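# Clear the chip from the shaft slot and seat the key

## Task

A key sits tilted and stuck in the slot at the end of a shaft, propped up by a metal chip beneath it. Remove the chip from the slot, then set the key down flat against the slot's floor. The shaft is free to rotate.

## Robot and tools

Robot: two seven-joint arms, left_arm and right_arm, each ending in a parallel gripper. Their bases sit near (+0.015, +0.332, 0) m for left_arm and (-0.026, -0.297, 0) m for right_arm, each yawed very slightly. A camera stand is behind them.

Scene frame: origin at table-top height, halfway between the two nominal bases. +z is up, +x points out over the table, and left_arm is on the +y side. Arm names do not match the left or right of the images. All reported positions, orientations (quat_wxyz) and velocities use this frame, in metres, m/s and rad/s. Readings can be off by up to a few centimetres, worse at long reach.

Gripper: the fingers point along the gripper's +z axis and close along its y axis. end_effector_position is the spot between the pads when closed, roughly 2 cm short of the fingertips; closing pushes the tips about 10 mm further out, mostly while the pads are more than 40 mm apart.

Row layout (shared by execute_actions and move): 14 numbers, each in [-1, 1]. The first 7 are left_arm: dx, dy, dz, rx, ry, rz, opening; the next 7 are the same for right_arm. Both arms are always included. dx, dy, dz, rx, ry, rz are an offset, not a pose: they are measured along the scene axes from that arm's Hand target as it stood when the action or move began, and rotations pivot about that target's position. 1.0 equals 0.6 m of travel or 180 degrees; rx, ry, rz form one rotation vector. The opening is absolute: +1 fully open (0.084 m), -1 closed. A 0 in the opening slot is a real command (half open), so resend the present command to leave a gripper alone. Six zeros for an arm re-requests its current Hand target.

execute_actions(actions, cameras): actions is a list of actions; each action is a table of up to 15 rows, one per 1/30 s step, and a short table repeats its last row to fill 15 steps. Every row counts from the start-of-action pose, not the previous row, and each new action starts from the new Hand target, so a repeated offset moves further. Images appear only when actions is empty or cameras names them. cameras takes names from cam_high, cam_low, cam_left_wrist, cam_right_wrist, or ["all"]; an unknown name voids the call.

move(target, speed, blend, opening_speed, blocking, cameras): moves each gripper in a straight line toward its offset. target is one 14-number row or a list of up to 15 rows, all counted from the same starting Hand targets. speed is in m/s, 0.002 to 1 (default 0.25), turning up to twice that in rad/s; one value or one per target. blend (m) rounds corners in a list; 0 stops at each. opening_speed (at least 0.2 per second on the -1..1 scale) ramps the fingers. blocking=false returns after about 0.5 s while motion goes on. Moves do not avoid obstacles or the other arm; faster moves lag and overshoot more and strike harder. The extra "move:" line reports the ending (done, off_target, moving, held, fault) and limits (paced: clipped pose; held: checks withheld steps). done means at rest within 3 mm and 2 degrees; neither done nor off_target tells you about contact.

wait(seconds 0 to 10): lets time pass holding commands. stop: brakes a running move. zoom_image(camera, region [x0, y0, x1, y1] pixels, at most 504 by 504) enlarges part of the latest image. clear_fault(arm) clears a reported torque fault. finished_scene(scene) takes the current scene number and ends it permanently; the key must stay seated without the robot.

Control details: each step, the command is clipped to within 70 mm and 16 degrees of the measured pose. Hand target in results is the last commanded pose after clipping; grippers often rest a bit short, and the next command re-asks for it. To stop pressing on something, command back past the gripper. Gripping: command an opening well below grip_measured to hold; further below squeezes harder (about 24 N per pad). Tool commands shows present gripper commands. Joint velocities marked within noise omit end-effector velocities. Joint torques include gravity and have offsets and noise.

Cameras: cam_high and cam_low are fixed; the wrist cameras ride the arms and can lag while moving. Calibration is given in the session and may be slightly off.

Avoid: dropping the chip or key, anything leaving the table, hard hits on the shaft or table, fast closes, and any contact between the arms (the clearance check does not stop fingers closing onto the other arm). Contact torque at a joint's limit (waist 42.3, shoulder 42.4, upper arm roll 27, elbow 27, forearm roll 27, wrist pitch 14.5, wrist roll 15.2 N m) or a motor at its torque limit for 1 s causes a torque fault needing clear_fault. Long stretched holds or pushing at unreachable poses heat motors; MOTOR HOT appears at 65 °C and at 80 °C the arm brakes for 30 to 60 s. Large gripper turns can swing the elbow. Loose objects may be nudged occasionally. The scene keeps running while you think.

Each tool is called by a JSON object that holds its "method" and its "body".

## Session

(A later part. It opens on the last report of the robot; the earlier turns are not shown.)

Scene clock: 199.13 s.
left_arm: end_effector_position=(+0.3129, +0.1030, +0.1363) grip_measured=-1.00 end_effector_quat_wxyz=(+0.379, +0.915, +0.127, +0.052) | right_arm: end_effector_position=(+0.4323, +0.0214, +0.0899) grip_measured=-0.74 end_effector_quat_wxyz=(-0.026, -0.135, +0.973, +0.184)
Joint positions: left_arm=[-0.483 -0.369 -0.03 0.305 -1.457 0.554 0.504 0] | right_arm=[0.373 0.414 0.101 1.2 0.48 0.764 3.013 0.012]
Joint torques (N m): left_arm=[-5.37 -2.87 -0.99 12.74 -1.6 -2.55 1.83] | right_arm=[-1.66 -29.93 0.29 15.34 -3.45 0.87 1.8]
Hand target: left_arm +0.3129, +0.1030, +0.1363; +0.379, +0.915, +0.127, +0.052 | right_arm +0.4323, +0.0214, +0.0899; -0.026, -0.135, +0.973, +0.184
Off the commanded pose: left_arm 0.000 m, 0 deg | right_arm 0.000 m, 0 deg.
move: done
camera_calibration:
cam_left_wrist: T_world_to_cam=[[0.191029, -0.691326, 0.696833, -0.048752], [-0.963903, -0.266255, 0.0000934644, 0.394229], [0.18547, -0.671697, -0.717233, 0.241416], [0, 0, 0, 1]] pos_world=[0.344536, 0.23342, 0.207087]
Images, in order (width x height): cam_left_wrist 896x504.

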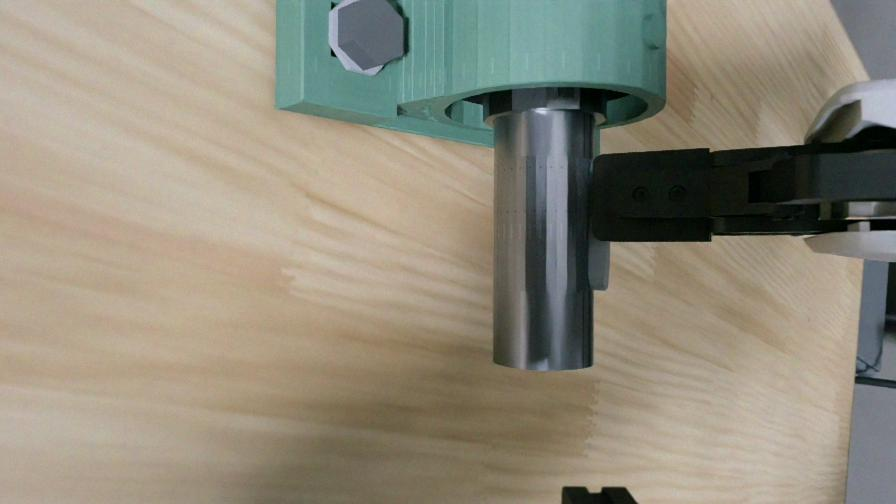

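{"method": "move", "body": {"target": [0,0,0,0,0,0,-1, 0.00083,-0.00294,0.00775,0,0,0,-1], "speed": 0.02, "cameras": ["cam_left_wrist"]}}

{"method": "zoom_image", "body": {"camera": "cam_left_wrist", "region": [560, 130, 680, 310]}}

Scene clock: 202.00 s.
left_arm: end_effector_position=(+0.3129, +0.1030, +0.1363) grip_measured=-1.00 end_effector_quat_wxyz=(+0.379, +0.915, +0.127, +0.052) | right_arm: end_effector_position=(+0.4328, +0.0196, +0.0945) grip_measured=-0.74 end_effector_quat_wxyz=(-0.026, -0.135, +0.973, +0.184)
Joint positions: left_arm=[-0.483 -0.369 -0.03 0.305 -1.457 0.554 0.504 0] | right_arm=[0.37 0.405 0.099 1.201 0.477 0.775 3.015 0.012]
Joint torques (N m): left_arm=[-5.4 -2.9 -1.01 12.75 -1.72 -2.51 1.81] | right_arm=[-3.35 -28.16 -1.11 14.13 -4.13 0.7 1.77]
Hand target: left_arm +0.3129, +0.1030, +0.1363; +0.379, +0.915, +0.127, +0.052 | right_arm +0.4328, +0.0196, +0.0945; -0.026, -0.135, +0.973, +0.184
Off the commanded pose: left_arm 0.000 m, 0 deg | right_arm 0.000 m, 0 deg.
move: done
camera_calibration:
cam_left_wrist: T_world_to_cam=[[0.191029, -0.691326, 0.696833, -0.048752], [-0.963903, -0.266255, 0.0000934644, 0.394229], [0.18547, -0.671697, -0.717233, 0.241416], [0, 0, 0, 1]] pos_world=[0.344536, 0.23342, 0.207087]
Images, in order (width x height): cam_left_wrist 896x504.

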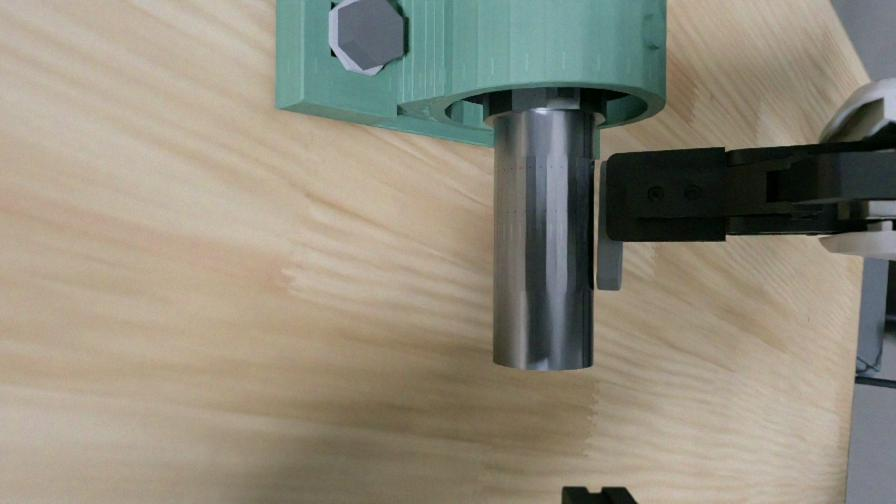

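Scaled by 2.800 from the camera's 896x504 image, which has a finer 1280x720 frame.

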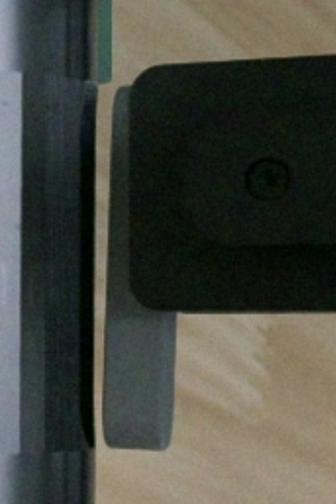

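{"method": "move", "body": {"target": [[0.15,0.06,0.01,-0.0454,-0.0129,0,0.25, 0.00996,-0.03528,0.0931,0,0,0,-1],[0.3445,0.0838,-0.0623,-0.0909,-0.0257,0,0.25, -0.1547,-0.266,0.1092,0,0,0,-1]], "speed": 0.18, "blend": [0.03,0], "cameras": ["cam_left_wrist","cam_right_wrist"]}}

{"method": "zoom_image", "body": {"camera": "cam_right_wrist", "region": [440, 340, 660, 504]}}

Scene clock: 244.23 s.
left_arm: end_effector_position=(+0.5196, +0.1533, +0.0989) grip_measured=+0.24 end_effector_quat_wxyz=(+0.510, +0.849, +0.118, +0.071) | right_arm: end_effector_position=(+0.3400, -0.1400, +0.1600) grip_measured=-0.74 end_effector_quat_wxyz=(-0.026, -0.135, +0.973, +0.184)
Joint positions: left_arm=[-0.254 0.397 0.228 0.952 -1.572 1.086 0.922 0.054] | right_arm=[0.218 -0.138 -0.024 0.734 0.463 0.947 2.802 0.012]
Joint torques (N m): left_arm=[5.8 -20.68 -0.43 13.79 -3 2.37 1.82] | right_arm=[-2.74 -17.37 -1.59 11 -3.97 0.87 -1.74]
Hand target: left_arm +0.5196, +0.1533, +0.0989; +0.510, +0.849, +0.118, +0.071 | right_arm +0.3400, -0.1400, +0.1601; -0.026, -0.135, +0.973, +0.184
Off the commanded pose: left_arm 0.000 m, 0 deg | right_arm 0.000 m, 0 deg.
move: done
camera_calibration:
cam_left_wrist: T_world_to_cam=[[0.127075, -0.465065, 0.876109, -0.0466468], [-0.963854, -0.266427, -0.00162569, 0.60708], [0.234175, -0.844234, -0.482111, 0.188016], [0, 0, 0, 1]] pos_world=[0.547035, 0.298778, 0.132499]
cam_right_wrist: T_world_to_cam=[[-0.252089, 0.888388, 0.383691, 0.175442], [0.963391, 0.26779, 0.0129255, -0.225281], [-0.0912656, 0.372902, -0.923371, 0.359482], [0, 0, 0, 1]] pos_world=[0.294069, -0.229584, 0.267532]
Images, in order (width x height): cam_left_wrist 896x504, cam_right_wrist 896x504.

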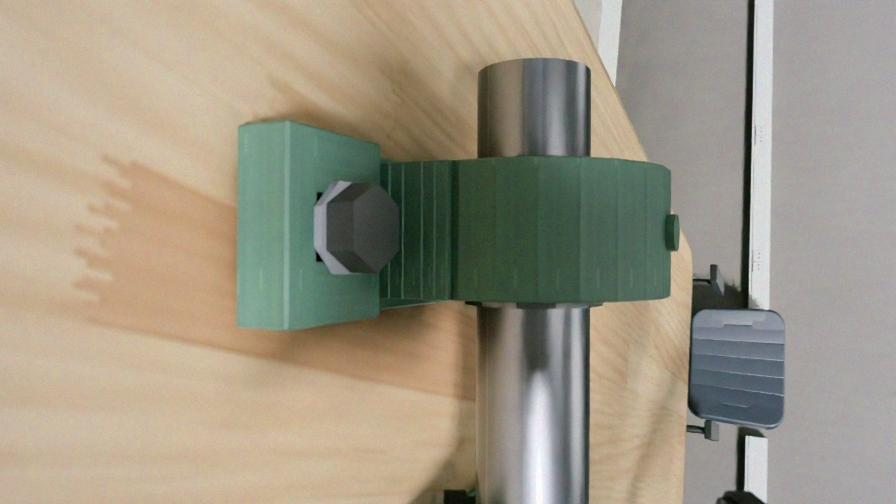

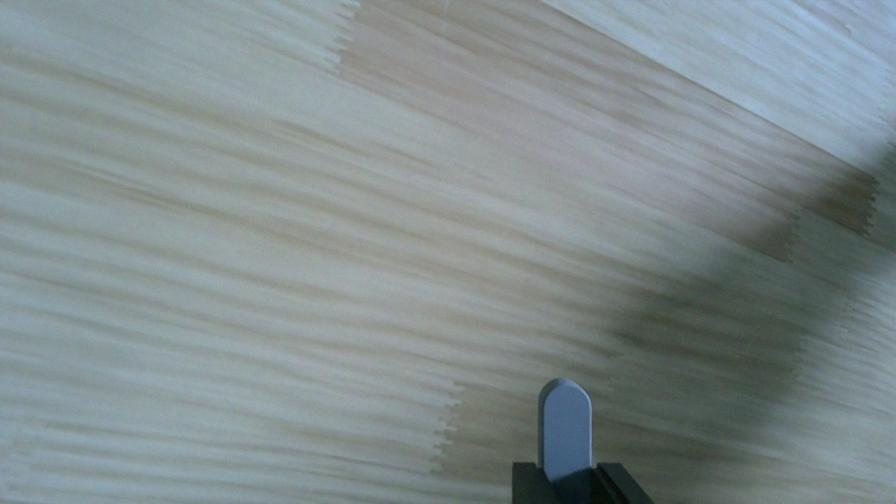

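Scaled by 2.291 from the camera's 896x504 image, which has a finer 1280x720 frame.

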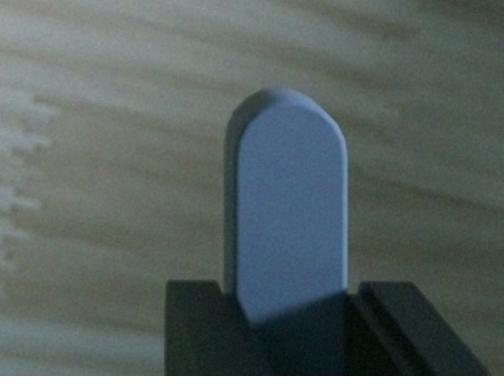

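{"method": "move", "body": {"target": [[-0.0011,0.0039,-0.0077,0,0,0,0.25, 0,0,0,0,0,0,-1],[0.0375,-0.1322,-0.0828,0,0,0,0.25, 0,0,0,0,0,0,-1]], "speed": [0.05,0.1], "cameras": ["cam_left_wrist"]}}

{"method": "move", "body": {"target": [0,0,0,0,0,0,-1, 0,0,0,0,0,0,-1], "opening_speed": 1.0}}

Scene clock: 313.87 s.
left_arm: end_effector_position=(+0.5421, +0.0740, +0.0492) grip_measured=+0.24 end_effector_quat_wxyz=(+0.510, +0.849, +0.118, +0.071) | right_arm: end_effector_position=(+0.3400, -0.1400, +0.1601) grip_measured=-0.74 end_effector_quat_wxyz=(-0.026, -0.135, +0.973, +0.184)
Joint positions: left_arm=[-0.343 0.589 0.134 1.101 -1.751 0.982 0.972 0.054] | right_arm=[0.218 -0.138 -0.024 0.734 0.463 0.947 2.802 0.012]
Joint torques (N m): left_arm=[-5.65 -24.25 -0.75 13.37 -2.75 -1.07 1.81] | right_arm=[-3.35 -17.53 -1.67 11.28 -4.01 0.98 -1.54]
Hand target: left_arm +0.5421, +0.0740, +0.0492; +0.510, +0.849, +0.118, +0.071 | right_arm +0.3400, -0.1400, +0.1601; -0.026, -0.135, +0.973, +0.184
Off the commanded pose: left_arm 0.000 m, 0 deg | right_arm 0.000 m, 0 deg.
move: done
camera_calibration:
cam_left_wrist: T_world_to_cam=[[0.127085, -0.465051, 0.876115, -0.0428527], [-0.96383, -0.266514, -0.00165985, 0.607566], [0.234269, -0.844214, -0.4821, 0.0917794], [0, 0, 0, 1]] pos_world=[0.569535, 0.219478, 0.0827992]
Images, in order (width x height): cam_left_wrist 896x504.

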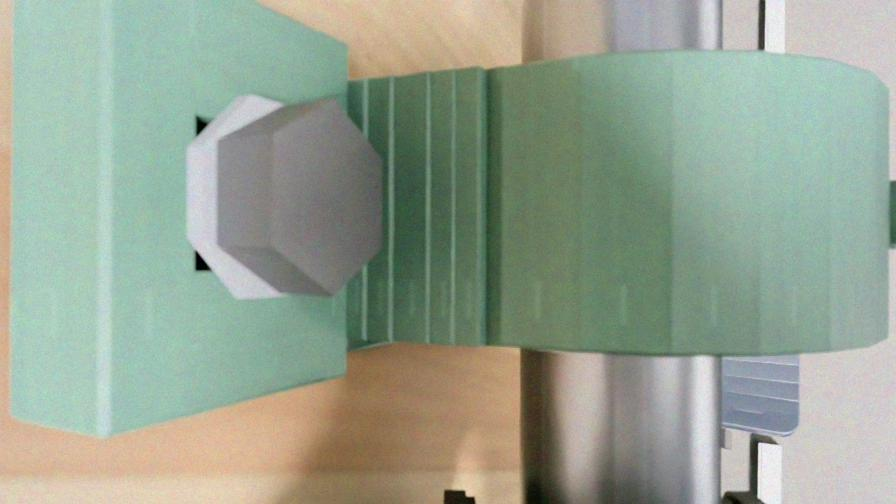

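Scene clock: 315.33 s.
left_arm: end_effector_position=(+0.5421, +0.0740, +0.0492) grip_measured=-0.10 end_effector_quat_wxyz=(+0.510, +0.849, +0.118, +0.071) | right_arm: end_effector_position=(+0.3400, -0.1400, +0.1601) grip_measured=-0.74 end_effector_quat_wxyz=(-0.026, -0.135, +0.973, +0.184)
Joint positions: left_arm=[-0.343 0.589 0.134 1.101 -1.752 0.982 0.972 0.04] | right_arm=[0.218 -0.138 -0.024 0.734 0.463 0.947 2.802 0.012]
Joint torques (N m): left_arm=[-3.65 -21.06 4.08 0.91 4.73 -5.63 0.5] | right_arm=[-3.09 -18.13 -1.52 11.21 -4.09 0.8 -1.3]
Hand target: left_arm +0.5421, +0.0740, +0.0492; +0.510, +0.849, +0.118, +0.071 | right_arm +0.3400, -0.1400, +0.1601; -0.026, -0.135, +0.973, +0.184
Off the commanded pose: left_arm 0.000 m, 0 deg | right_arm 0.000 m, 0 deg.
move: done

{"method": "move", "body": {"target": [0.0002,-0.00075,0.0015,0,0,0,-1, 0,0,0,0,0,0,-1], "speed": 0.01}}

Scene clock: 320.67 s.
left_arm: end_effector_position=(+0.5422, +0.0737, +0.0499) grip_measured=-0.10 end_effector_quat_wxyz=(+0.510, +0.849, +0.118, +0.071) | right_arm: end_effector_position=(+0.3400, -0.1400, +0.1601) grip_measured=-0.74 end_effector_quat_wxyz=(-0.026, -0.135, +0.973, +0.184)
Joint positions: left_arm=[-0.344 0.587 0.134 1.101 -1.751 0.98 0.97 0.04] | right_arm=[0.218 -0.138 -0.024 0.734 0.463 0.947 2.802 0.012]
Joint torques (N m): left_arm=[-3.9 -34.81 1 4.37 4.42 -2 -1.76] | right_arm=[-2.96 -17.74 -1.29 10.94 -3.73 0.65 -1.1]
Hand target: left_arm +0.5422, +0.0735, +0.0501; +0.510, +0.849, +0.118, +0.071 | right_arm +0.3400, -0.1400, +0.1601; -0.026, -0.135, +0.973, +0.184
Off the commanded pose: left_arm 0.000 m, 0 deg | right_arm 0.000 m, 0 deg.
move: done

{"method": "move", "body": {"target": [[-0.00017,0.0006,-0.00118,0,0,0,-1, 0,0,0,0,0,0,-1],[-0.00017,0.0006,-0.00118,0.16,0.0453,0,-1, 0,0,0,0,0,0,-1]], "speed": [0.01,0.25]}}

Scene clock: 328.10 s.
left_arm: end_effector_position=(+0.5423, +0.0739, +0.0499) grip_measured=-0.10 end_effector_quat_wxyz=(+0.274, +0.952, +0.132, +0.038) | right_arm: end_effector_position=(+0.3400, -0.1400, +0.1601) grip_measured=-0.74 end_effector_quat_wxyz=(-0.026, -0.135, +0.973, +0.184)
Joint positions: left_arm=[-0.636 0.519 0.265 1.163 -1.166 0.614 0.303 0.04] | right_arm=[0.218 -0.138 -0.024 0.734 0.463 0.947 2.802 0.012]
Joint torques (N m): left_arm=[2.52 1.34 7.7 -5.45 7.18 0.41 -1.44] | right_arm=[-3.3 -17.71 -1.04 11.08 -3.76 0.77 -0.67]
Hand target: left_arm +0.5421, +0.0739, +0.0494; +0.274, +0.952, +0.132, +0.038 | right_arm +0.3400, -0.1400, +0.1601; -0.026, -0.135, +0.973, +0.184
Off the commanded pose: left_arm 0.000 m, 0 deg | right_arm 0.000 m, 0 deg.
move: done

{"method": "move", "body": {"target": [0.0007,-0.0024,0.0015,0.1711,0.0484,0,-1, 0,0,0,0,0,0,-1], "speed": 0.3}}

Scene clock: 337.07 s.
left_arm: end_effector_position=(+0.5425, +0.0725, +0.0503) grip_measured=-0.10 end_effector_quat_wxyz=(+0.001, +0.990, +0.138, +0.000) | right_arm: end_effector_position=(+0.3400, -0.1400, +0.1601) grip_measured=-0.74 end_effector_quat_wxyz=(-0.026, -0.135, +0.973, +0.184)
Joint positions: left_arm=[-0.97 0.692 0.577 1.438 -0.468 0.887 -0.442 0.04] | right_arm=[0.218 -0.138 -0.024 0.734 0.463 0.947 2.802 0.012]
Joint torques (N m): left_arm=[5.43 -6.33 9.66 -4.02 7.9 7.12 -1.72] | right_arm=[-3 -17.48 -1.14 10.94 -3.43 0.71 -0.31]
Hand target: left_arm +0.5425, +0.0725, +0.0503; +0.001, +0.990, +0.138, +0.000 | right_arm +0.3400, -0.1400, +0.1601; -0.026, -0.135, +0.973, +0.184
Off the commanded pose: left_arm 0.000 m, 0 deg | right_arm 0.000 m, 0 deg.
move: done

{"method": "move", "body": {"target": [[0.0004,-0.00145,-0.0005,0.1711,0.0484,0,-1, 0,0,0,0,0,0,-1]], "speed": 0.3}}

Scene clock: 342.13 s.
left_arm: end_effector_position=(+0.5427, +0.0716, +0.0500) grip_measured=-0.10 end_effector_quat_wxyz=(-0.273, +0.952, +0.133, -0.038) | right_arm: end_effector_position=(+0.3400, -0.1400, +0.1601) grip_measured=-0.74 end_effector_quat_wxyz=(-0.026, -0.135, +0.973, +0.184)
Joint positions: left_arm=[-0.973 1.105 0.658 2.107 -0.184 1.532 -0.712 0.04] | right_arm=[0.218 -0.138 -0.024 0.734 0.463 0.947 2.802 0.012]
Joint torques (N m): left_arm=[19.76 -27.83 10.44 5.74 10.94 5.39 -1.75] | right_arm=[-3.22 -17.41 -0.96 11.06 -3.46 0.53 0.18]
Hand target: left_arm +0.5427, +0.0716, +0.0500; -0.273, +0.952, +0.132, -0.038 | right_arm +0.3400, -0.1400, +0.1601; -0.026, -0.135, +0.973, +0.184
Off the commanded pose: left_arm 0.000 m, 0 deg | right_arm 0.000 m, 0 deg.
move: done

{"method": "move", "body": {"target": [0.0001,-0.0005,-0.0003,0.0641,0.0182,0,-1, 0,0,0,0,0,0,-1], "speed": 0.25, "cameras": ["cam_right_wrist"]}}

Scene clock: 345.97 s.
left_arm: end_effector_position=(+0.5422, +0.0718, +0.0498) grip_measured=-0.10 end_effector_quat_wxyz=(-0.365, +0.922, +0.125, -0.044) | right_arm: end_effector_position=(+0.3400, -0.1400, +0.1601) grip_measured=-0.74 end_effector_quat_wxyz=(-0.026, -0.135, +0.973, +0.184)
Joint positions: left_arm=[-0.824 1.412 0.653 2.707 -0.117 1.915 -0.755 0.04] | right_arm=[0.218 -0.138 -0.024 0.734 0.463 0.947 2.802 0.012]
Joint torques (N m): left_arm=[21.09 -37.27 7.54 7.15 13.34 8.18 -1.7] | right_arm=[-2.78 -17.57 -0.79 11.15 -3.63 0.48 0.2]
Hand target: left_arm +0.5428, +0.0713, +0.0498; -0.371, +0.919, +0.128, -0.051 | right_arm +0.3400, -0.1400, +0.1601; -0.026, -0.135, +0.973, +0.184
Off the commanded pose: left_arm 0.001 m, 1 deg | right_arm 0.000 m, 0 deg.
elbow stopped short (left arm): the move would have taken joint 4 (elbow) straighter than the controller allows.
move: done
camera_calibration:
cam_right_wrist: T_world_to_cam=[[-0.252043, 0.888411, 0.383668, 0.17544], [0.963412, 0.267709, 0.0129953, -0.225325], [-0.0911662, 0.372905, -0.92338, 0.359456], [0, 0, 0, 1]] pos_world=[0.29407, -0.229584, 0.267532]
Images, in order (width x height): cam_right_wrist 896x504.

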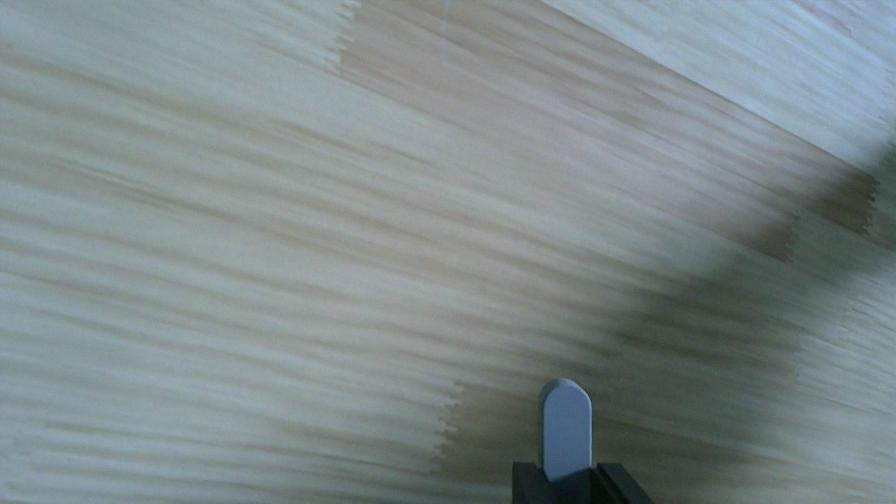

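{"method": "move", "body": {"target": [0,0,0,0,0,0,-1, 0.1295,0.0938,-0.0167,0.1256,0.0356,0,-1], "speed": 0.25, "cameras": ["cam_right_wrist"]}}

Scene clock: 364.70 s.
left_arm: end_effector_position=(+0.5422, +0.0718, +0.0498) grip_measured=-0.10 end_effector_quat_wxyz=(-0.365, +0.922, +0.125, -0.044) | right_arm: end_effector_position=(+0.3803, -0.1109, +0.1551) grip_measured=-0.74 end_effector_quat_wxyz=(-0.038, -0.131, +0.949, +0.286)
Joint positions: left_arm=[-0.824 1.412 0.653 2.707 -0.117 1.915 -0.755 0.04] | right_arm=[0.206 0.061 -0.063 0.902 0.7 1.031 2.612 0.012]
Joint torques (N m): left_arm=[21.12 -52.92 9.22 7.32 13.14 5.3 -1.66] | right_arm=[3.36 -20.96 1.59 10.97 -3.83 -2.93 1.7]
Hand target: left_arm +0.5422, +0.0718, +0.0498; -0.365, +0.922, +0.125, -0.044 (not the last commanded pose) | right_arm +0.3803, -0.1109, +0.1552; -0.038, -0.131, +0.949, +0.286 (not the last commanded pose)
Off the commanded pose: left_arm 0.001 m, 1 deg | right_arm 0.046 m, 11 deg.
move: held (right_arm; a check stopped the path); limits=held
pose unreachable (right arm): on one or more control steps of this call, first in action 0 (counted from 0), this arm could not follow its commanded pose, so it was not sent that pose on those steps. It may still have moved: this result reports where it is.
cause: moving toward the commanded pose would bring a part of the arm too close to another arm (a part of this arm just beyond joint 7 (wrist roll) and a part of the left arm just beyond its joint 5 (forearm roll), where that arm would come to rest).
camera_calibration:
cam_right_wrist: T_world_to_cam=[[-0.224134, 0.792173, 0.567649, 0.111902], [0.964741, 0.26282, 0.0141508, -0.273138], [-0.13798, 0.550806, -0.823149, 0.369702], [0, 0, 0, 1]] pos_world=[0.339599, -0.220494, 0.244664]
Images, in order (width x height): cam_right_wrist 896x504.

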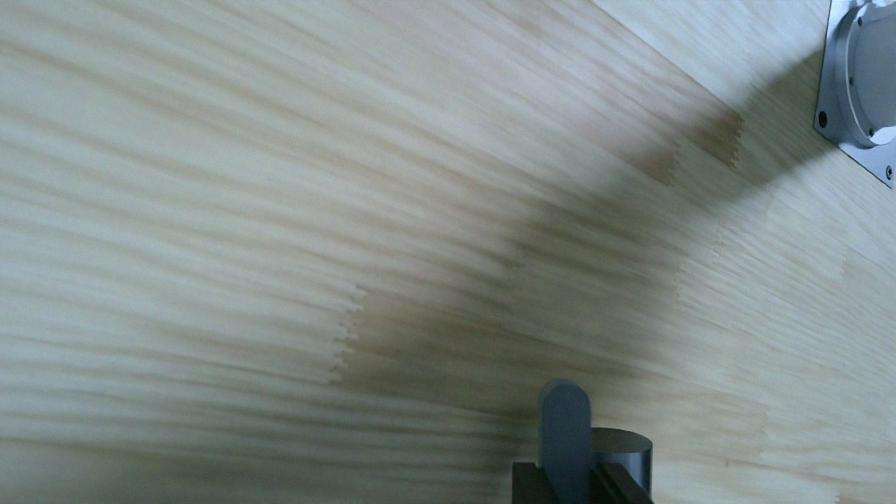

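{"method": "move", "body": {"target": [[0.0003,0.0015,0.0008,-0.2833,-0.0802,0,-1, 0,0,0,0,0,0,-1],[-0.0002,0.0035,-0.0007,-0.5613,-0.1589,0,-1, 0.0623,0.0453,-0.0085,0.0625,0.0177,0,-1]], "speed": 0.3, "cameras": ["cam_right_wrist"]}}

{"method": "zoom_image", "body": {"camera": "cam_right_wrist", "region": [340, 320, 660, 504]}}

Scene clock: 376.07 s.
left_arm: end_effector_position=(+0.5347, +0.0677, +0.0451) grip_measured=-0.10 end_effector_quat_wxyz=(-0.121, +0.983, +0.134, -0.026) | right_arm: end_effector_position=(+0.3803, -0.1109, +0.1552) grip_measured=-0.74 end_effector_quat_wxyz=(-0.038, -0.131, +0.949, +0.286)
Joint positions: left_arm=[-1.007 0.838 0.61 1.665 -0.304 1.142 -0.608 0.04] | right_arm=[0.206 0.06 -0.063 0.902 0.7 1.031 2.612 0.012]
Joint torques (N m): left_arm=[-19.39 -38.52 0.13 24.38 -8.02 -6.04 0.01] | right_arm=[2.95 -21.35 1.76 10.9 -3.94 -2.88 1.83]
Hand target: left_arm +0.5347, +0.0677, +0.0451; -0.121, +0.983, +0.134, -0.026 (not the last commanded pose) | right_arm +0.3803, -0.1109, +0.1552; -0.038, -0.131, +0.949, +0.286 (not the last commanded pose)
Tool commands: left_gripper/opening=-1.0 right_gripper/opening=-1.0
Off the commanded pose: left_arm 0.011 m, 76 deg | right_arm 0.046 m, 12 deg.
TORQUE FAULT: the external load on joint 3 (upper arm roll) of the left arm reached its load limit, and that arm stopped. The contact can be on any part of that arm beyond that joint, not only on its tool. A torque fault puts only its own arm into a fault stop. That arm's remaining commands of this call were not run. The hold on joint 3 (upper arm roll) of that arm was moved back by the arm itself, up to 3 degrees, as the stop began, but a joint of that arm was then at its load limit, so every hold on that arm was set where that arm was. That arm may still press on what stopped it. That arm is still stopped at the end of this call. While its stop runs, that arm, its gripper or tool too, takes no new command.
CLEAR FAULT: the left arm stays stopped (state 4) until you call clear_fault(arm="left_arm").
End effector pose when the fault began: left_arm: position (+0.5409, +0.0723, +0.0503), quat_wxyz (-0.124, +0.982, +0.139, -0.018)
Joint positions when the fault began: left_arm=[-1.012 0.841 0.632 1.672 -0.305 1.144 -0.61 0.04]
move: fault (left_arm), off_target (right_arm; braked at the fault stop of left_arm); path passed 0 of 2 targets
camera_calibration:
cam_right_wrist: T_world_to_cam=[[-0.224201, 0.792201, 0.567584, 0.111924], [0.964741, 0.262813, 0.0142622, -0.27307], [-0.13787, 0.550769, -0.823192, 0.369653], [0, 0, 0, 1]] pos_world=[0.3395, -0.220494, 0.244663]
Images, in order (width x height): cam_right_wrist 896x504.

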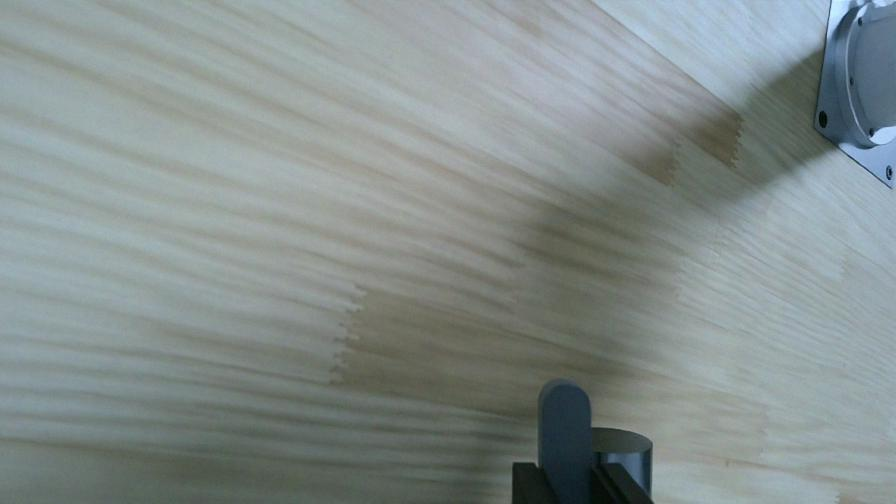

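Scaled by 1.575 from the camera's 896x504 image, which has a finer 1280x720 frame.

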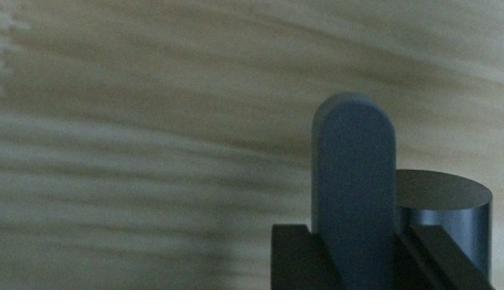

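{"method": "clear_fault", "body": {"arm": "left_arm"}}

{"method": "move", "body": {"target": [0,0,0,0,0,0,0.25, 0,0,0,0,0,0,-1], "opening_speed": 1.0, "cameras": ["cam_left_wrist","cam_high","cam_low"]}}

Scene clock: 384.60 s.
left_arm: end_effector_position=(+0.5347, +0.0677, +0.0450) grip_measured=-0.10 end_effector_quat_wxyz=(-0.121, +0.983, +0.134, -0.026) | right_arm: end_effector_position=(+0.3803, -0.1109, +0.1552) grip_measured=-0.74 end_effector_quat_wxyz=(-0.038, -0.131, +0.949, +0.286)
Joint positions: left_arm=[-1.007 0.838 0.61 1.665 -0.305 1.142 -0.608 0.04] | right_arm=[0.206 0.06 -0.063 0.902 0.7 1.031 2.612 0.012]
Joint torques (N m): left_arm=[-19.88 -38.31 -0.29 24.48 -8.08 -5.99 -0.03] | right_arm=[3.1 -21.61 1.37 10.87 -3.81 -2.67 1.95]
Hand target: left_arm +0.5347, +0.0677, +0.0450; -0.121, +0.983, +0.134, -0.026 (not the last commanded pose) | right_arm +0.3803, -0.1109, +0.1552; -0.038, -0.131, +0.949, +0.286 (not the last commanded pose)
Tool commands: left_gripper/opening=-1.0 right_gripper/opening=-1.0
Off the commanded pose: left_arm 0.011 m, 76 deg | right_arm 0.046 m, 12 deg.
TORQUE FAULT, CONTINUED: the left arm's stop, for the torque fault of joint 3 (upper arm roll) that an earlier result reported, is over. The call counts as one of the actions that you can send in this scene. The hold on joint 3 (upper arm roll) of that arm was moved back by the arm itself, up to 3 degrees, as the stop began, but a joint of that arm was then at its load limit, so every hold on that arm was set where that arm was. That arm's target is now where it stood when the stop ended, not its last command. That arm's gripper keeps its grip as last carried out, and that arm accepts commands again: back off and push less far.
CLEAR FAULT: your call cleared the left arm's torque fault. If a joint's load stays at its limit, that arm stops again at once.

Scene clock: 386.07 s.
left_arm: end_effector_position=(+0.5347, +0.0675, +0.0451) grip_measured=+0.24 end_effector_quat_wxyz=(-0.121, +0.983, +0.134, -0.026) | right_arm: end_effector_position=(+0.3803, -0.1109, +0.1552) grip_measured=-0.74 end_effector_quat_wxyz=(-0.038, -0.131, +0.949, +0.286)
Joint positions: left_arm=[-1.007 0.838 0.61 1.665 -0.305 1.142 -0.608 0.054] | right_arm=[0.206 0.06 -0.063 0.902 0.7 1.031 2.612 0.012]
Joint torques (N m): left_arm=[5.97 -42.84 6.85 11.37 2.84 0.35 0.35] | right_arm=[3.23 -21.09 1.23 10.85 -3.55 -2.92 1.61]
Hand target: left_arm +0.5347, +0.0677, +0.0450; -0.121, +0.983, +0.134, -0.026 | right_arm +0.3803, -0.1109, +0.1552; -0.038, -0.131, +0.949, +0.286
Off the commanded pose: left_arm 0.000 m, 0 deg | right_arm 0.000 m, 0 deg.
move: done
camera_calibration:
cam_left_wrist: T_world_to_cam=[[0.250413, -0.933137, -0.257971, -0.0244824], [-0.963845, -0.265358, 0.0242531, 0.597396], [-0.091086, 0.24257, -0.965848, 0.20837], [0, 0, 0, 1]] pos_world=[0.600907, 0.0851342, 0.18045]
Images, in order (width x height): cam_high 896x504, cam_low 896x504, cam_left_wrist 896x504.

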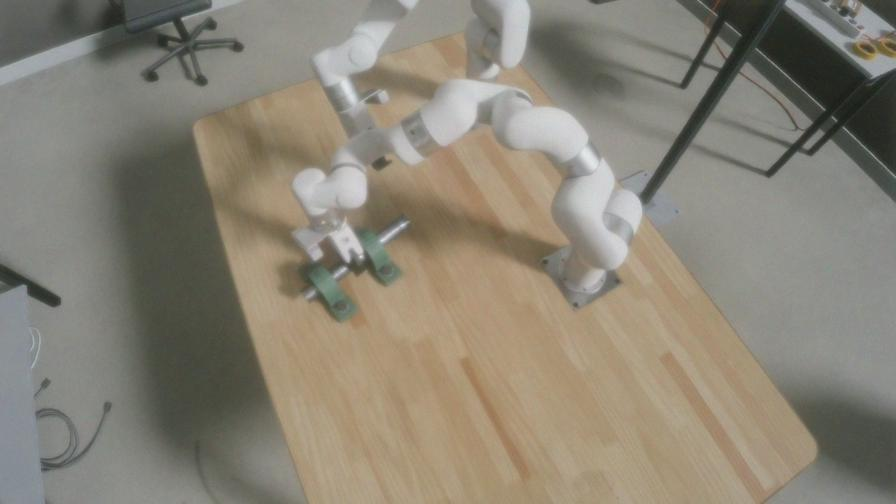

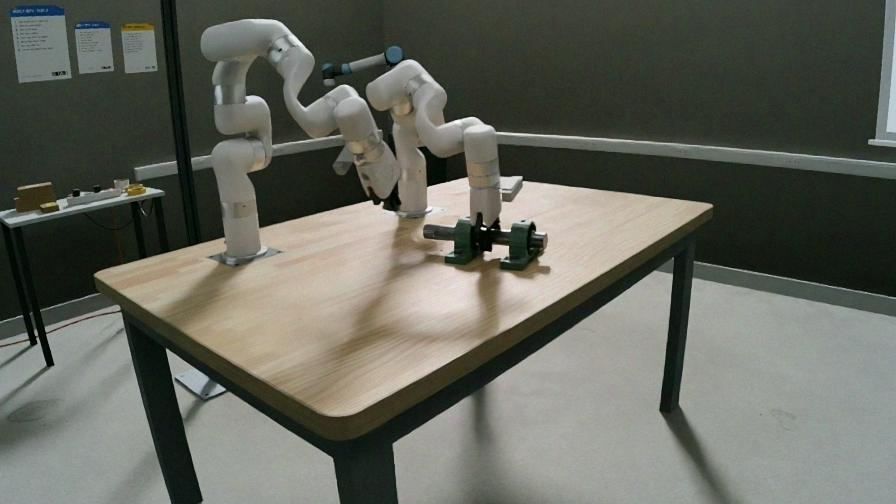

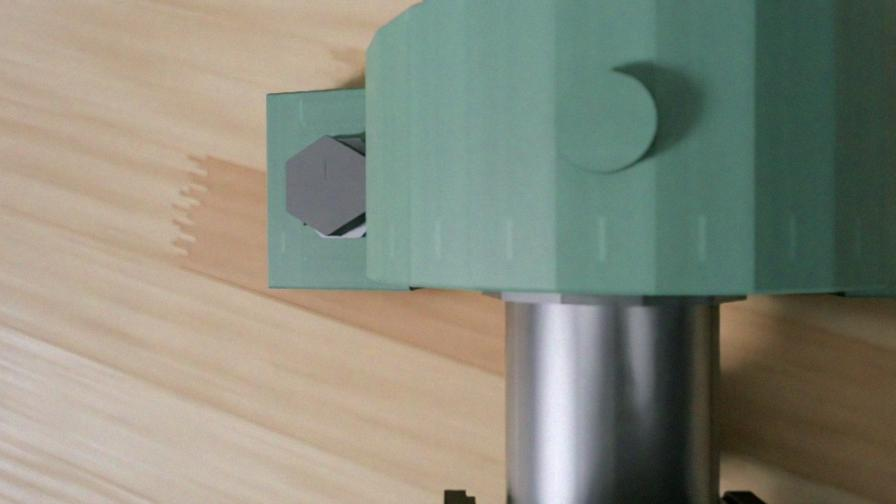

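{"method": "move", "body": {"target": [[-0.0015,0.0053,0.0013,0.0028,-0.0054,0.0008,0.25, 0,0,0,0,0,0,-1],[0.0041,-0.0178,0.0659,0.0028,-0.0054,0.0008,0.25, 0.0623,0.0453,-0.0085,0.0625,0.0177,0,-1]], "speed": 0.1, "cameras": ["cam_left_wrist","cam_right_wrist"]}}

{"method": "zoom_image", "body": {"camera": "cam_right_wrist", "region": [340, 300, 700, 504]}}

Scene clock: 404.67 s.
left_arm: end_effector_position=(+0.5371, +0.0569, +0.0846) grip_measured=+0.24 end_effector_quat_wxyz=(-0.124, +0.983, +0.136, -0.017) | right_arm: end_effector_position=(+0.4177, -0.0837, +0.1501) grip_measured=-0.74 end_effector_quat_wxyz=(-0.052, -0.126, +0.915, +0.381)
Joint positions: left_arm=[-1.028 0.802 0.634 1.719 -0.276 1.222 -0.638 0.054] | right_arm=[0.157 0.257 -0.059 1.078 0.891 1.16 2.477 0.012]
Joint torques (N m): left_arm=[2.7 -43.57 6.74 15.47 2.44 0.13 -1.69] | right_arm=[-3.22 -15.84 1.28 13.68 5.44 1.95 -1.79]
Hand target: left_arm +0.5371, +0.0570, +0.0846; -0.124, +0.983, +0.136, -0.017 | right_arm +0.4177, -0.0837, +0.1501; -0.052, -0.126, +0.915, +0.381
Off the commanded pose: left_arm 0.000 m, 0 deg | right_arm 0.000 m, 0 deg.
move: done
camera_calibration:
cam_left_wrist: T_world_to_cam=[[0.256977, -0.930206, -0.262069, -0.0281796], [-0.963468, -0.267763, 0.00566996, 0.597424], [-0.0754466, 0.251038, -0.965033, 0.24038], [0, 0, 0, 1]] pos_world=[0.600976, 0.0734108, 0.221202]
cam_right_wrist: T_world_to_cam=[[-0.188227, 0.665148, 0.722599, 0.0527319], [0.96546, 0.26028, 0.0119037, -0.31643], [-0.18016, 0.699881, -0.691165, 0.365991], [0, 0, 0, 1]] pos_world=[0.381363, -0.208864, 0.218623]
Images, in order (width x height): cam_left_wrist 896x504, cam_right_wrist 896x504.

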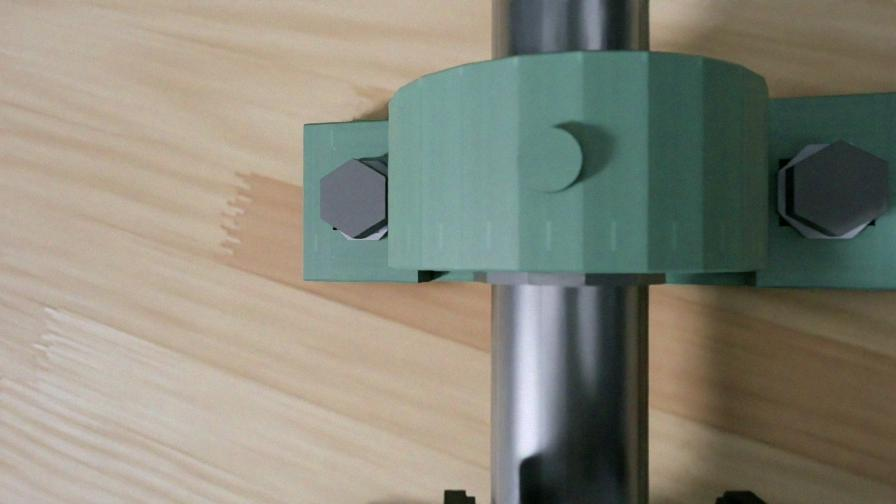

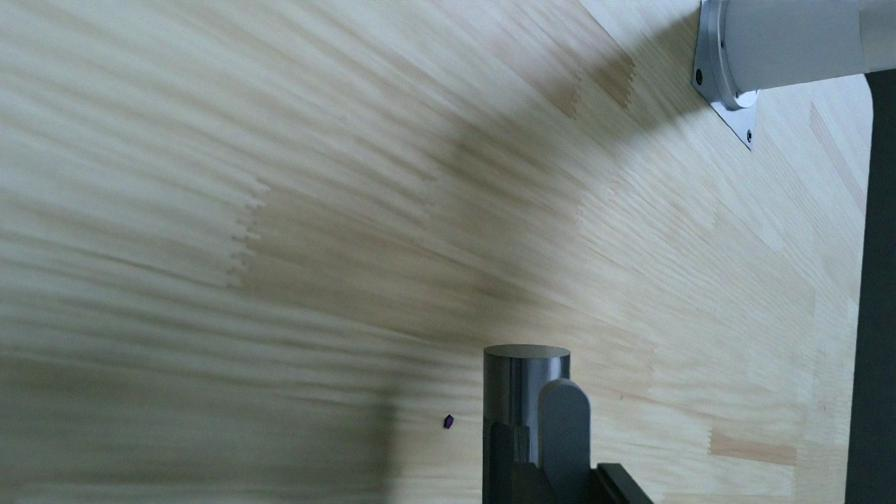

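Scaled by 1.400 from the camera's 896x504 image, which has a finer 1280x720 frame.

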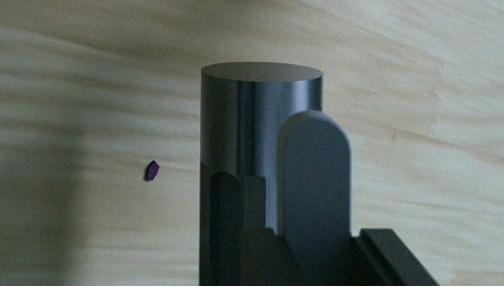

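{"method": "zoom_image", "body": {"camera": "cam_right_wrist", "region": [470, 330, 590, 504]}}

Scaled by 2.897 from the camera's 896x504 image, which has a finer 1280x720 frame.

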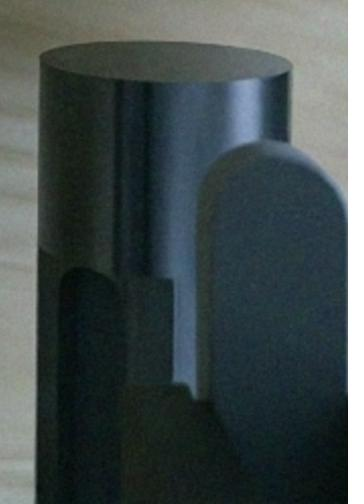

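{"method": "move", "body": {"target": [[0.0132,0.0107,0.0017,0,0,0,0.25, -0.06,-0.08,0.02,-0.06,-0.017,0,-1],[0.009,0.0258,-0.06,0,0,0,0.25, -0.06,-0.08,0.02,-0.06,-0.017,0,-1]], "speed": [0.06,0.08]}}

{"method": "move", "body": {"target": [0,0,0,0,0,0,-1, 0,0,0,0,0,0,-1], "opening_speed": 1.0}}

Scene clock: 444.07 s.
left_arm: end_effector_position=(+0.5425, +0.0724, +0.0486) grip_measured=+0.24 end_effector_quat_wxyz=(-0.124, +0.983, +0.136, -0.017) | right_arm: end_effector_position=(+0.3817, -0.1317, +0.1621) grip_measured=-0.74 end_effector_quat_wxyz=(-0.039, -0.131, +0.947, +0.289)
Joint positions: left_arm=[-1.003 0.843 0.62 1.676 -0.297 1.139 -0.61 0.054] | right_arm=[0.176 0.047 -0.09 0.908 0.682 1.078 2.585 0.012]
Joint torques (N m): left_arm=[5.76 -28.52 4.28 11.47 -1.88 -3.75 1.69] | right_arm=[3.59 -21.5 -1.65 10.79 -3.86 -2.66 1.72]
Hand target: left_arm +0.5425, +0.0725, +0.0486; -0.124, +0.983, +0.136, -0.017 | right_arm +0.3817, -0.1317, +0.1621; -0.039, -0.131, +0.947, +0.289
Off the commanded pose: left_arm 0.000 m, 0 deg | right_arm 0.000 m, 0 deg.
move: done

Scene clock: 445.53 s.
left_arm: end_effector_position=(+0.5426, +0.0724, +0.0485) grip_measured=-0.10 end_effector_quat_wxyz=(-0.124, +0.983, +0.136, -0.017) | right_arm: end_effector_position=(+0.3817, -0.1317, +0.1621) grip_measured=-0.74 end_effector_quat_wxyz=(-0.039, -0.131, +0.947, +0.289)
Joint positions: left_arm=[-1.003 0.843 0.62 1.676 -0.296 1.139 -0.61 0.04] | right_arm=[0.176 0.047 -0.09 0.908 0.682 1.078 2.585 0.012]
Joint torques (N m): left_arm=[14.57 -44.49 14.43 2.5 7.05 9.58 -1.04] | right_arm=[2.81 -21.16 -1.45 10.55 -3.74 -2.77 1.75]
Hand target: left_arm +0.5425, +0.0725, +0.0486; -0.124, +0.983, +0.136, -0.017 | right_arm +0.3817, -0.1317, +0.1621; -0.039, -0.131, +0.947, +0.289
Off the commanded pose: left_arm 0.000 m, 0 deg | right_arm 0.000 m, 0 deg.
move: done

{"method": "move", "body": {"target": [[0,0,0,-0.3368,-0.0953,0,-1, 0,0,0,0,0,0,-1]], "speed": 0.2}}

Scene clock: 451.77 s.
left_arm: end_effector_position=(+0.5426, +0.0724, +0.0486) grip_measured=-0.10 end_effector_quat_wxyz=(+0.408, +0.903, +0.125, +0.057) | right_arm: end_effector_position=(+0.3817, -0.1317, +0.1621) grip_measured=-0.74 end_effector_quat_wxyz=(-0.039, -0.131, +0.947, +0.289)
Joint positions: left_arm=[-0.411 0.532 0.11 1.124 -1.543 0.736 0.735 0.04] | right_arm=[0.176 0.047 -0.09 0.908 0.682 1.078 2.585 0.012]
Joint torques (N m): left_arm=[18.71 -14.14 8.05 5.51 -1.43 -5.54 1.51] | right_arm=[3.21 -21.06 -1.7 10.68 -3.68 -2.6 1.86]
Hand target: left_arm +0.5425, +0.0725, +0.0486; +0.408, +0.903, +0.125, +0.057 | right_arm +0.3817, -0.1317, +0.1621; -0.039, -0.131, +0.947, +0.289
Off the commanded pose: left_arm 0.000 m, 0 deg | right_arm 0.000 m, 0 deg.
move: done

{"method": "move", "body": {"target": [[0,0,0,0,0,0,0.25, 0,0,0,0,0,0,-1],[-0.034,0.1203,0.1102,0,0,0,0.25, 0.0462,0.1136,-0.0167,-0.0337,-0.0095,0,-1],[-0.3827,0.0508,0.1462,0.0192,0.0054,0,-1, 0.0923,0.2272,-0.0467,-0.0674,-0.0191,0,-1]], "speed": 0.2, "blend": [0,0.02,0], "cameras": ["cam_left_wrist","cam_right_wrist"]}}

{"method": "zoom_image", "body": {"camera": "cam_right_wrist", "region": [450, 330, 650, 504]}}

{"method": "zoom_image", "body": {"camera": "cam_left_wrist", "region": [560, 130, 760, 310]}}

Scene clock: 463.03 s.
left_arm: end_effector_position=(+0.3129, +0.1029, +0.1363) grip_measured=-1.00 end_effector_quat_wxyz=(+0.379, +0.915, +0.127, +0.053) | right_arm: end_effector_position=(+0.4371, +0.0046, +0.1340) grip_measured=-0.74 end_effector_quat_wxyz=(-0.024, -0.135, +0.973, +0.184)
Joint positions: left_arm=[-0.523 -0.369 0.008 0.305 -1.452 0.541 0.505 0] | right_arm=[0.398 0.328 0.029 1.216 0.473 0.873 3.018 0.012]
Joint torques (N m): left_arm=[-5.62 -18.31 -1.23 11.41 2.71 -2.54 -1.68] | right_arm=[3.1 -17.86 0.33 14.71 -4.19 -2.81 1.62]
Hand target: left_arm +0.3129, +0.1029, +0.1363; +0.379, +0.915, +0.127, +0.053 | right_arm +0.4371, +0.0046, +0.1340; -0.024, -0.135, +0.973, +0.184
Off the commanded pose: left_arm 0.000 m, 0 deg | right_arm 0.000 m, 0 deg.
move: done
camera_calibration:
cam_left_wrist: T_world_to_cam=[[0.189477, -0.691169, 0.697412, -0.0484563], [-0.964148, -0.265363, -0.00104293, 0.394411], [0.185788, -0.672211, -0.716669, 0.241223], [0, 0, 0, 1]] pos_world=[0.344635, 0.233324, 0.207083]
cam_right_wrist: T_world_to_cam=[[-0.251734, 0.889338, 0.381717, 0.0815681], [0.963864, 0.265907, 0.0161274, -0.357817], [-0.0871587, 0.371983, -0.924138, 0.288686], [0, 0, 0, 1]] pos_world=[0.390581, -0.0847818, 0.24142]
Images, in order (width x height): cam_left_wrist 896x504, cam_right_wrist 896x504.

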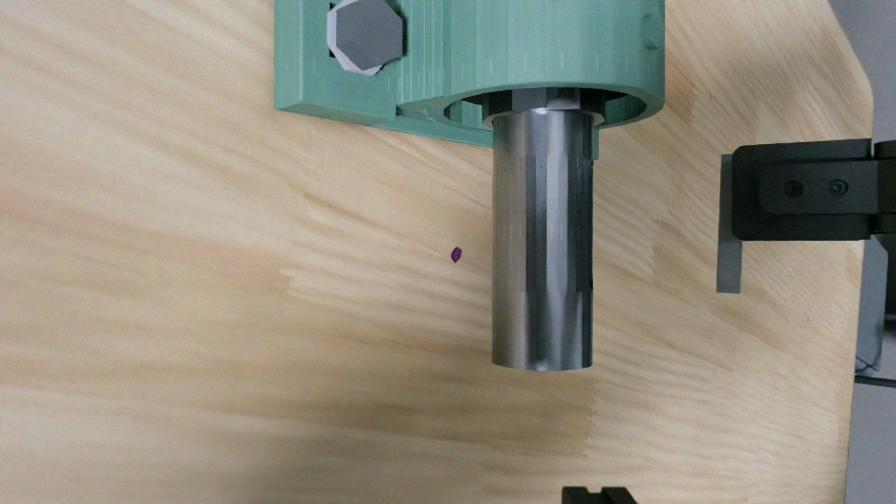

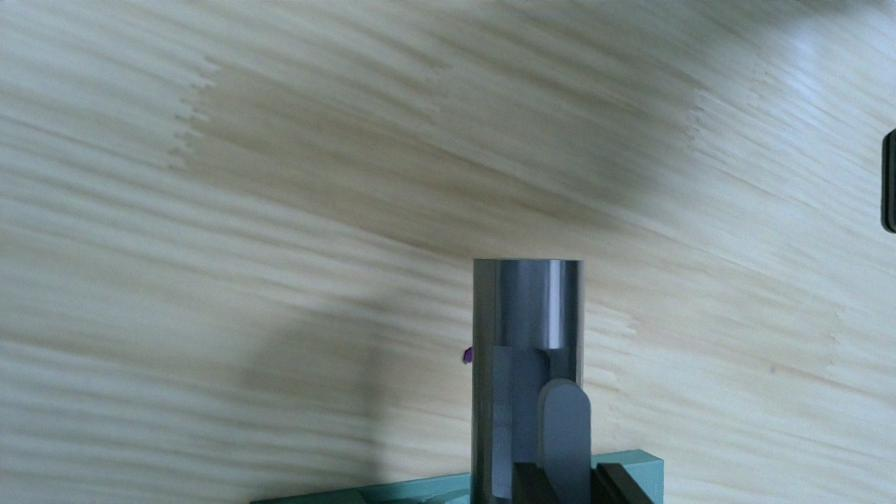

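Scaled by 2.520 from the camera's 896x504 image, which has a finer 1280x720 frame.

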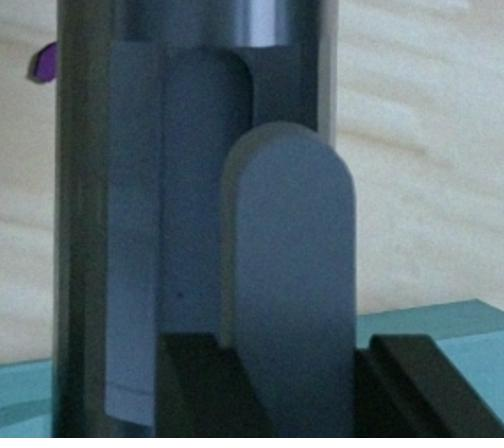

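Scaled by 2.520 from the camera's 896x504 image, which has a finer 1280x720 frame.

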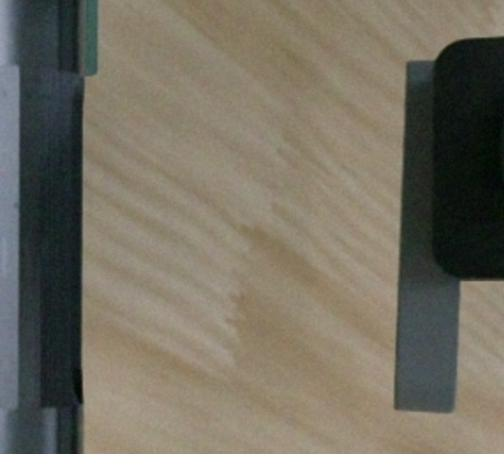

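{"method": "zoom_image", "body": {"camera": "cam_left_wrist", "region": [700, 140, 780, 220]}}

{"method": "zoom_image", "body": {"camera": "cam_left_wrist", "region": [700, 220, 780, 300]}}

{"method": "zoom_image", "body": {"camera": "cam_right_wrist", "region": [465, 330, 600, 465]}}

Scaled by 6.300 from the camera's 896x504 image, which has a finer 1280x720 frame.

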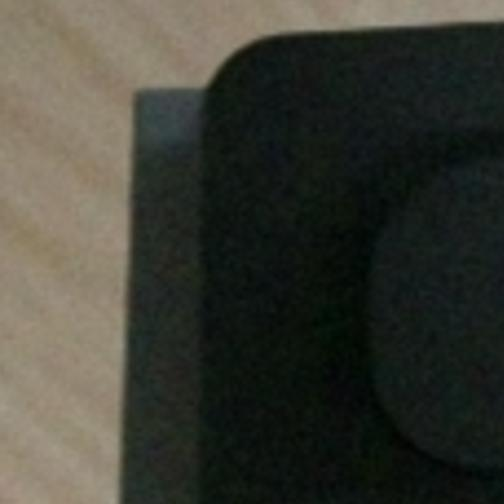

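Scaled by 6.300 from the camera's 896x504 image, which has a finer 1280x720 frame.

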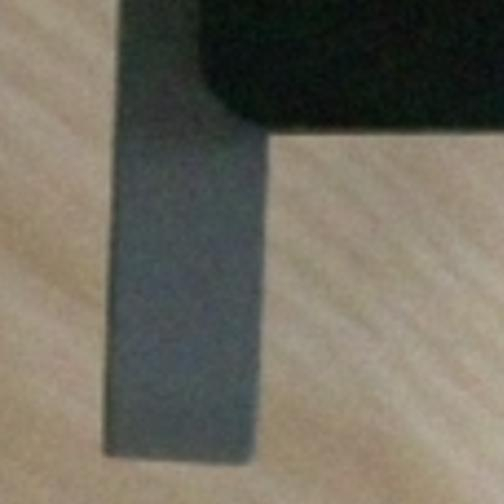

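Scaled by 3.733 from the camera's 896x504 image, which has a finer 1280x720 frame.

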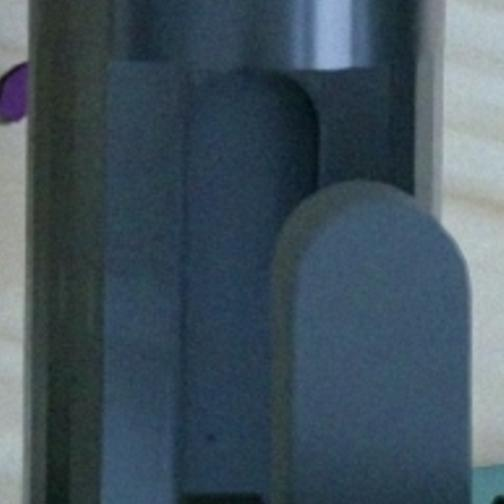

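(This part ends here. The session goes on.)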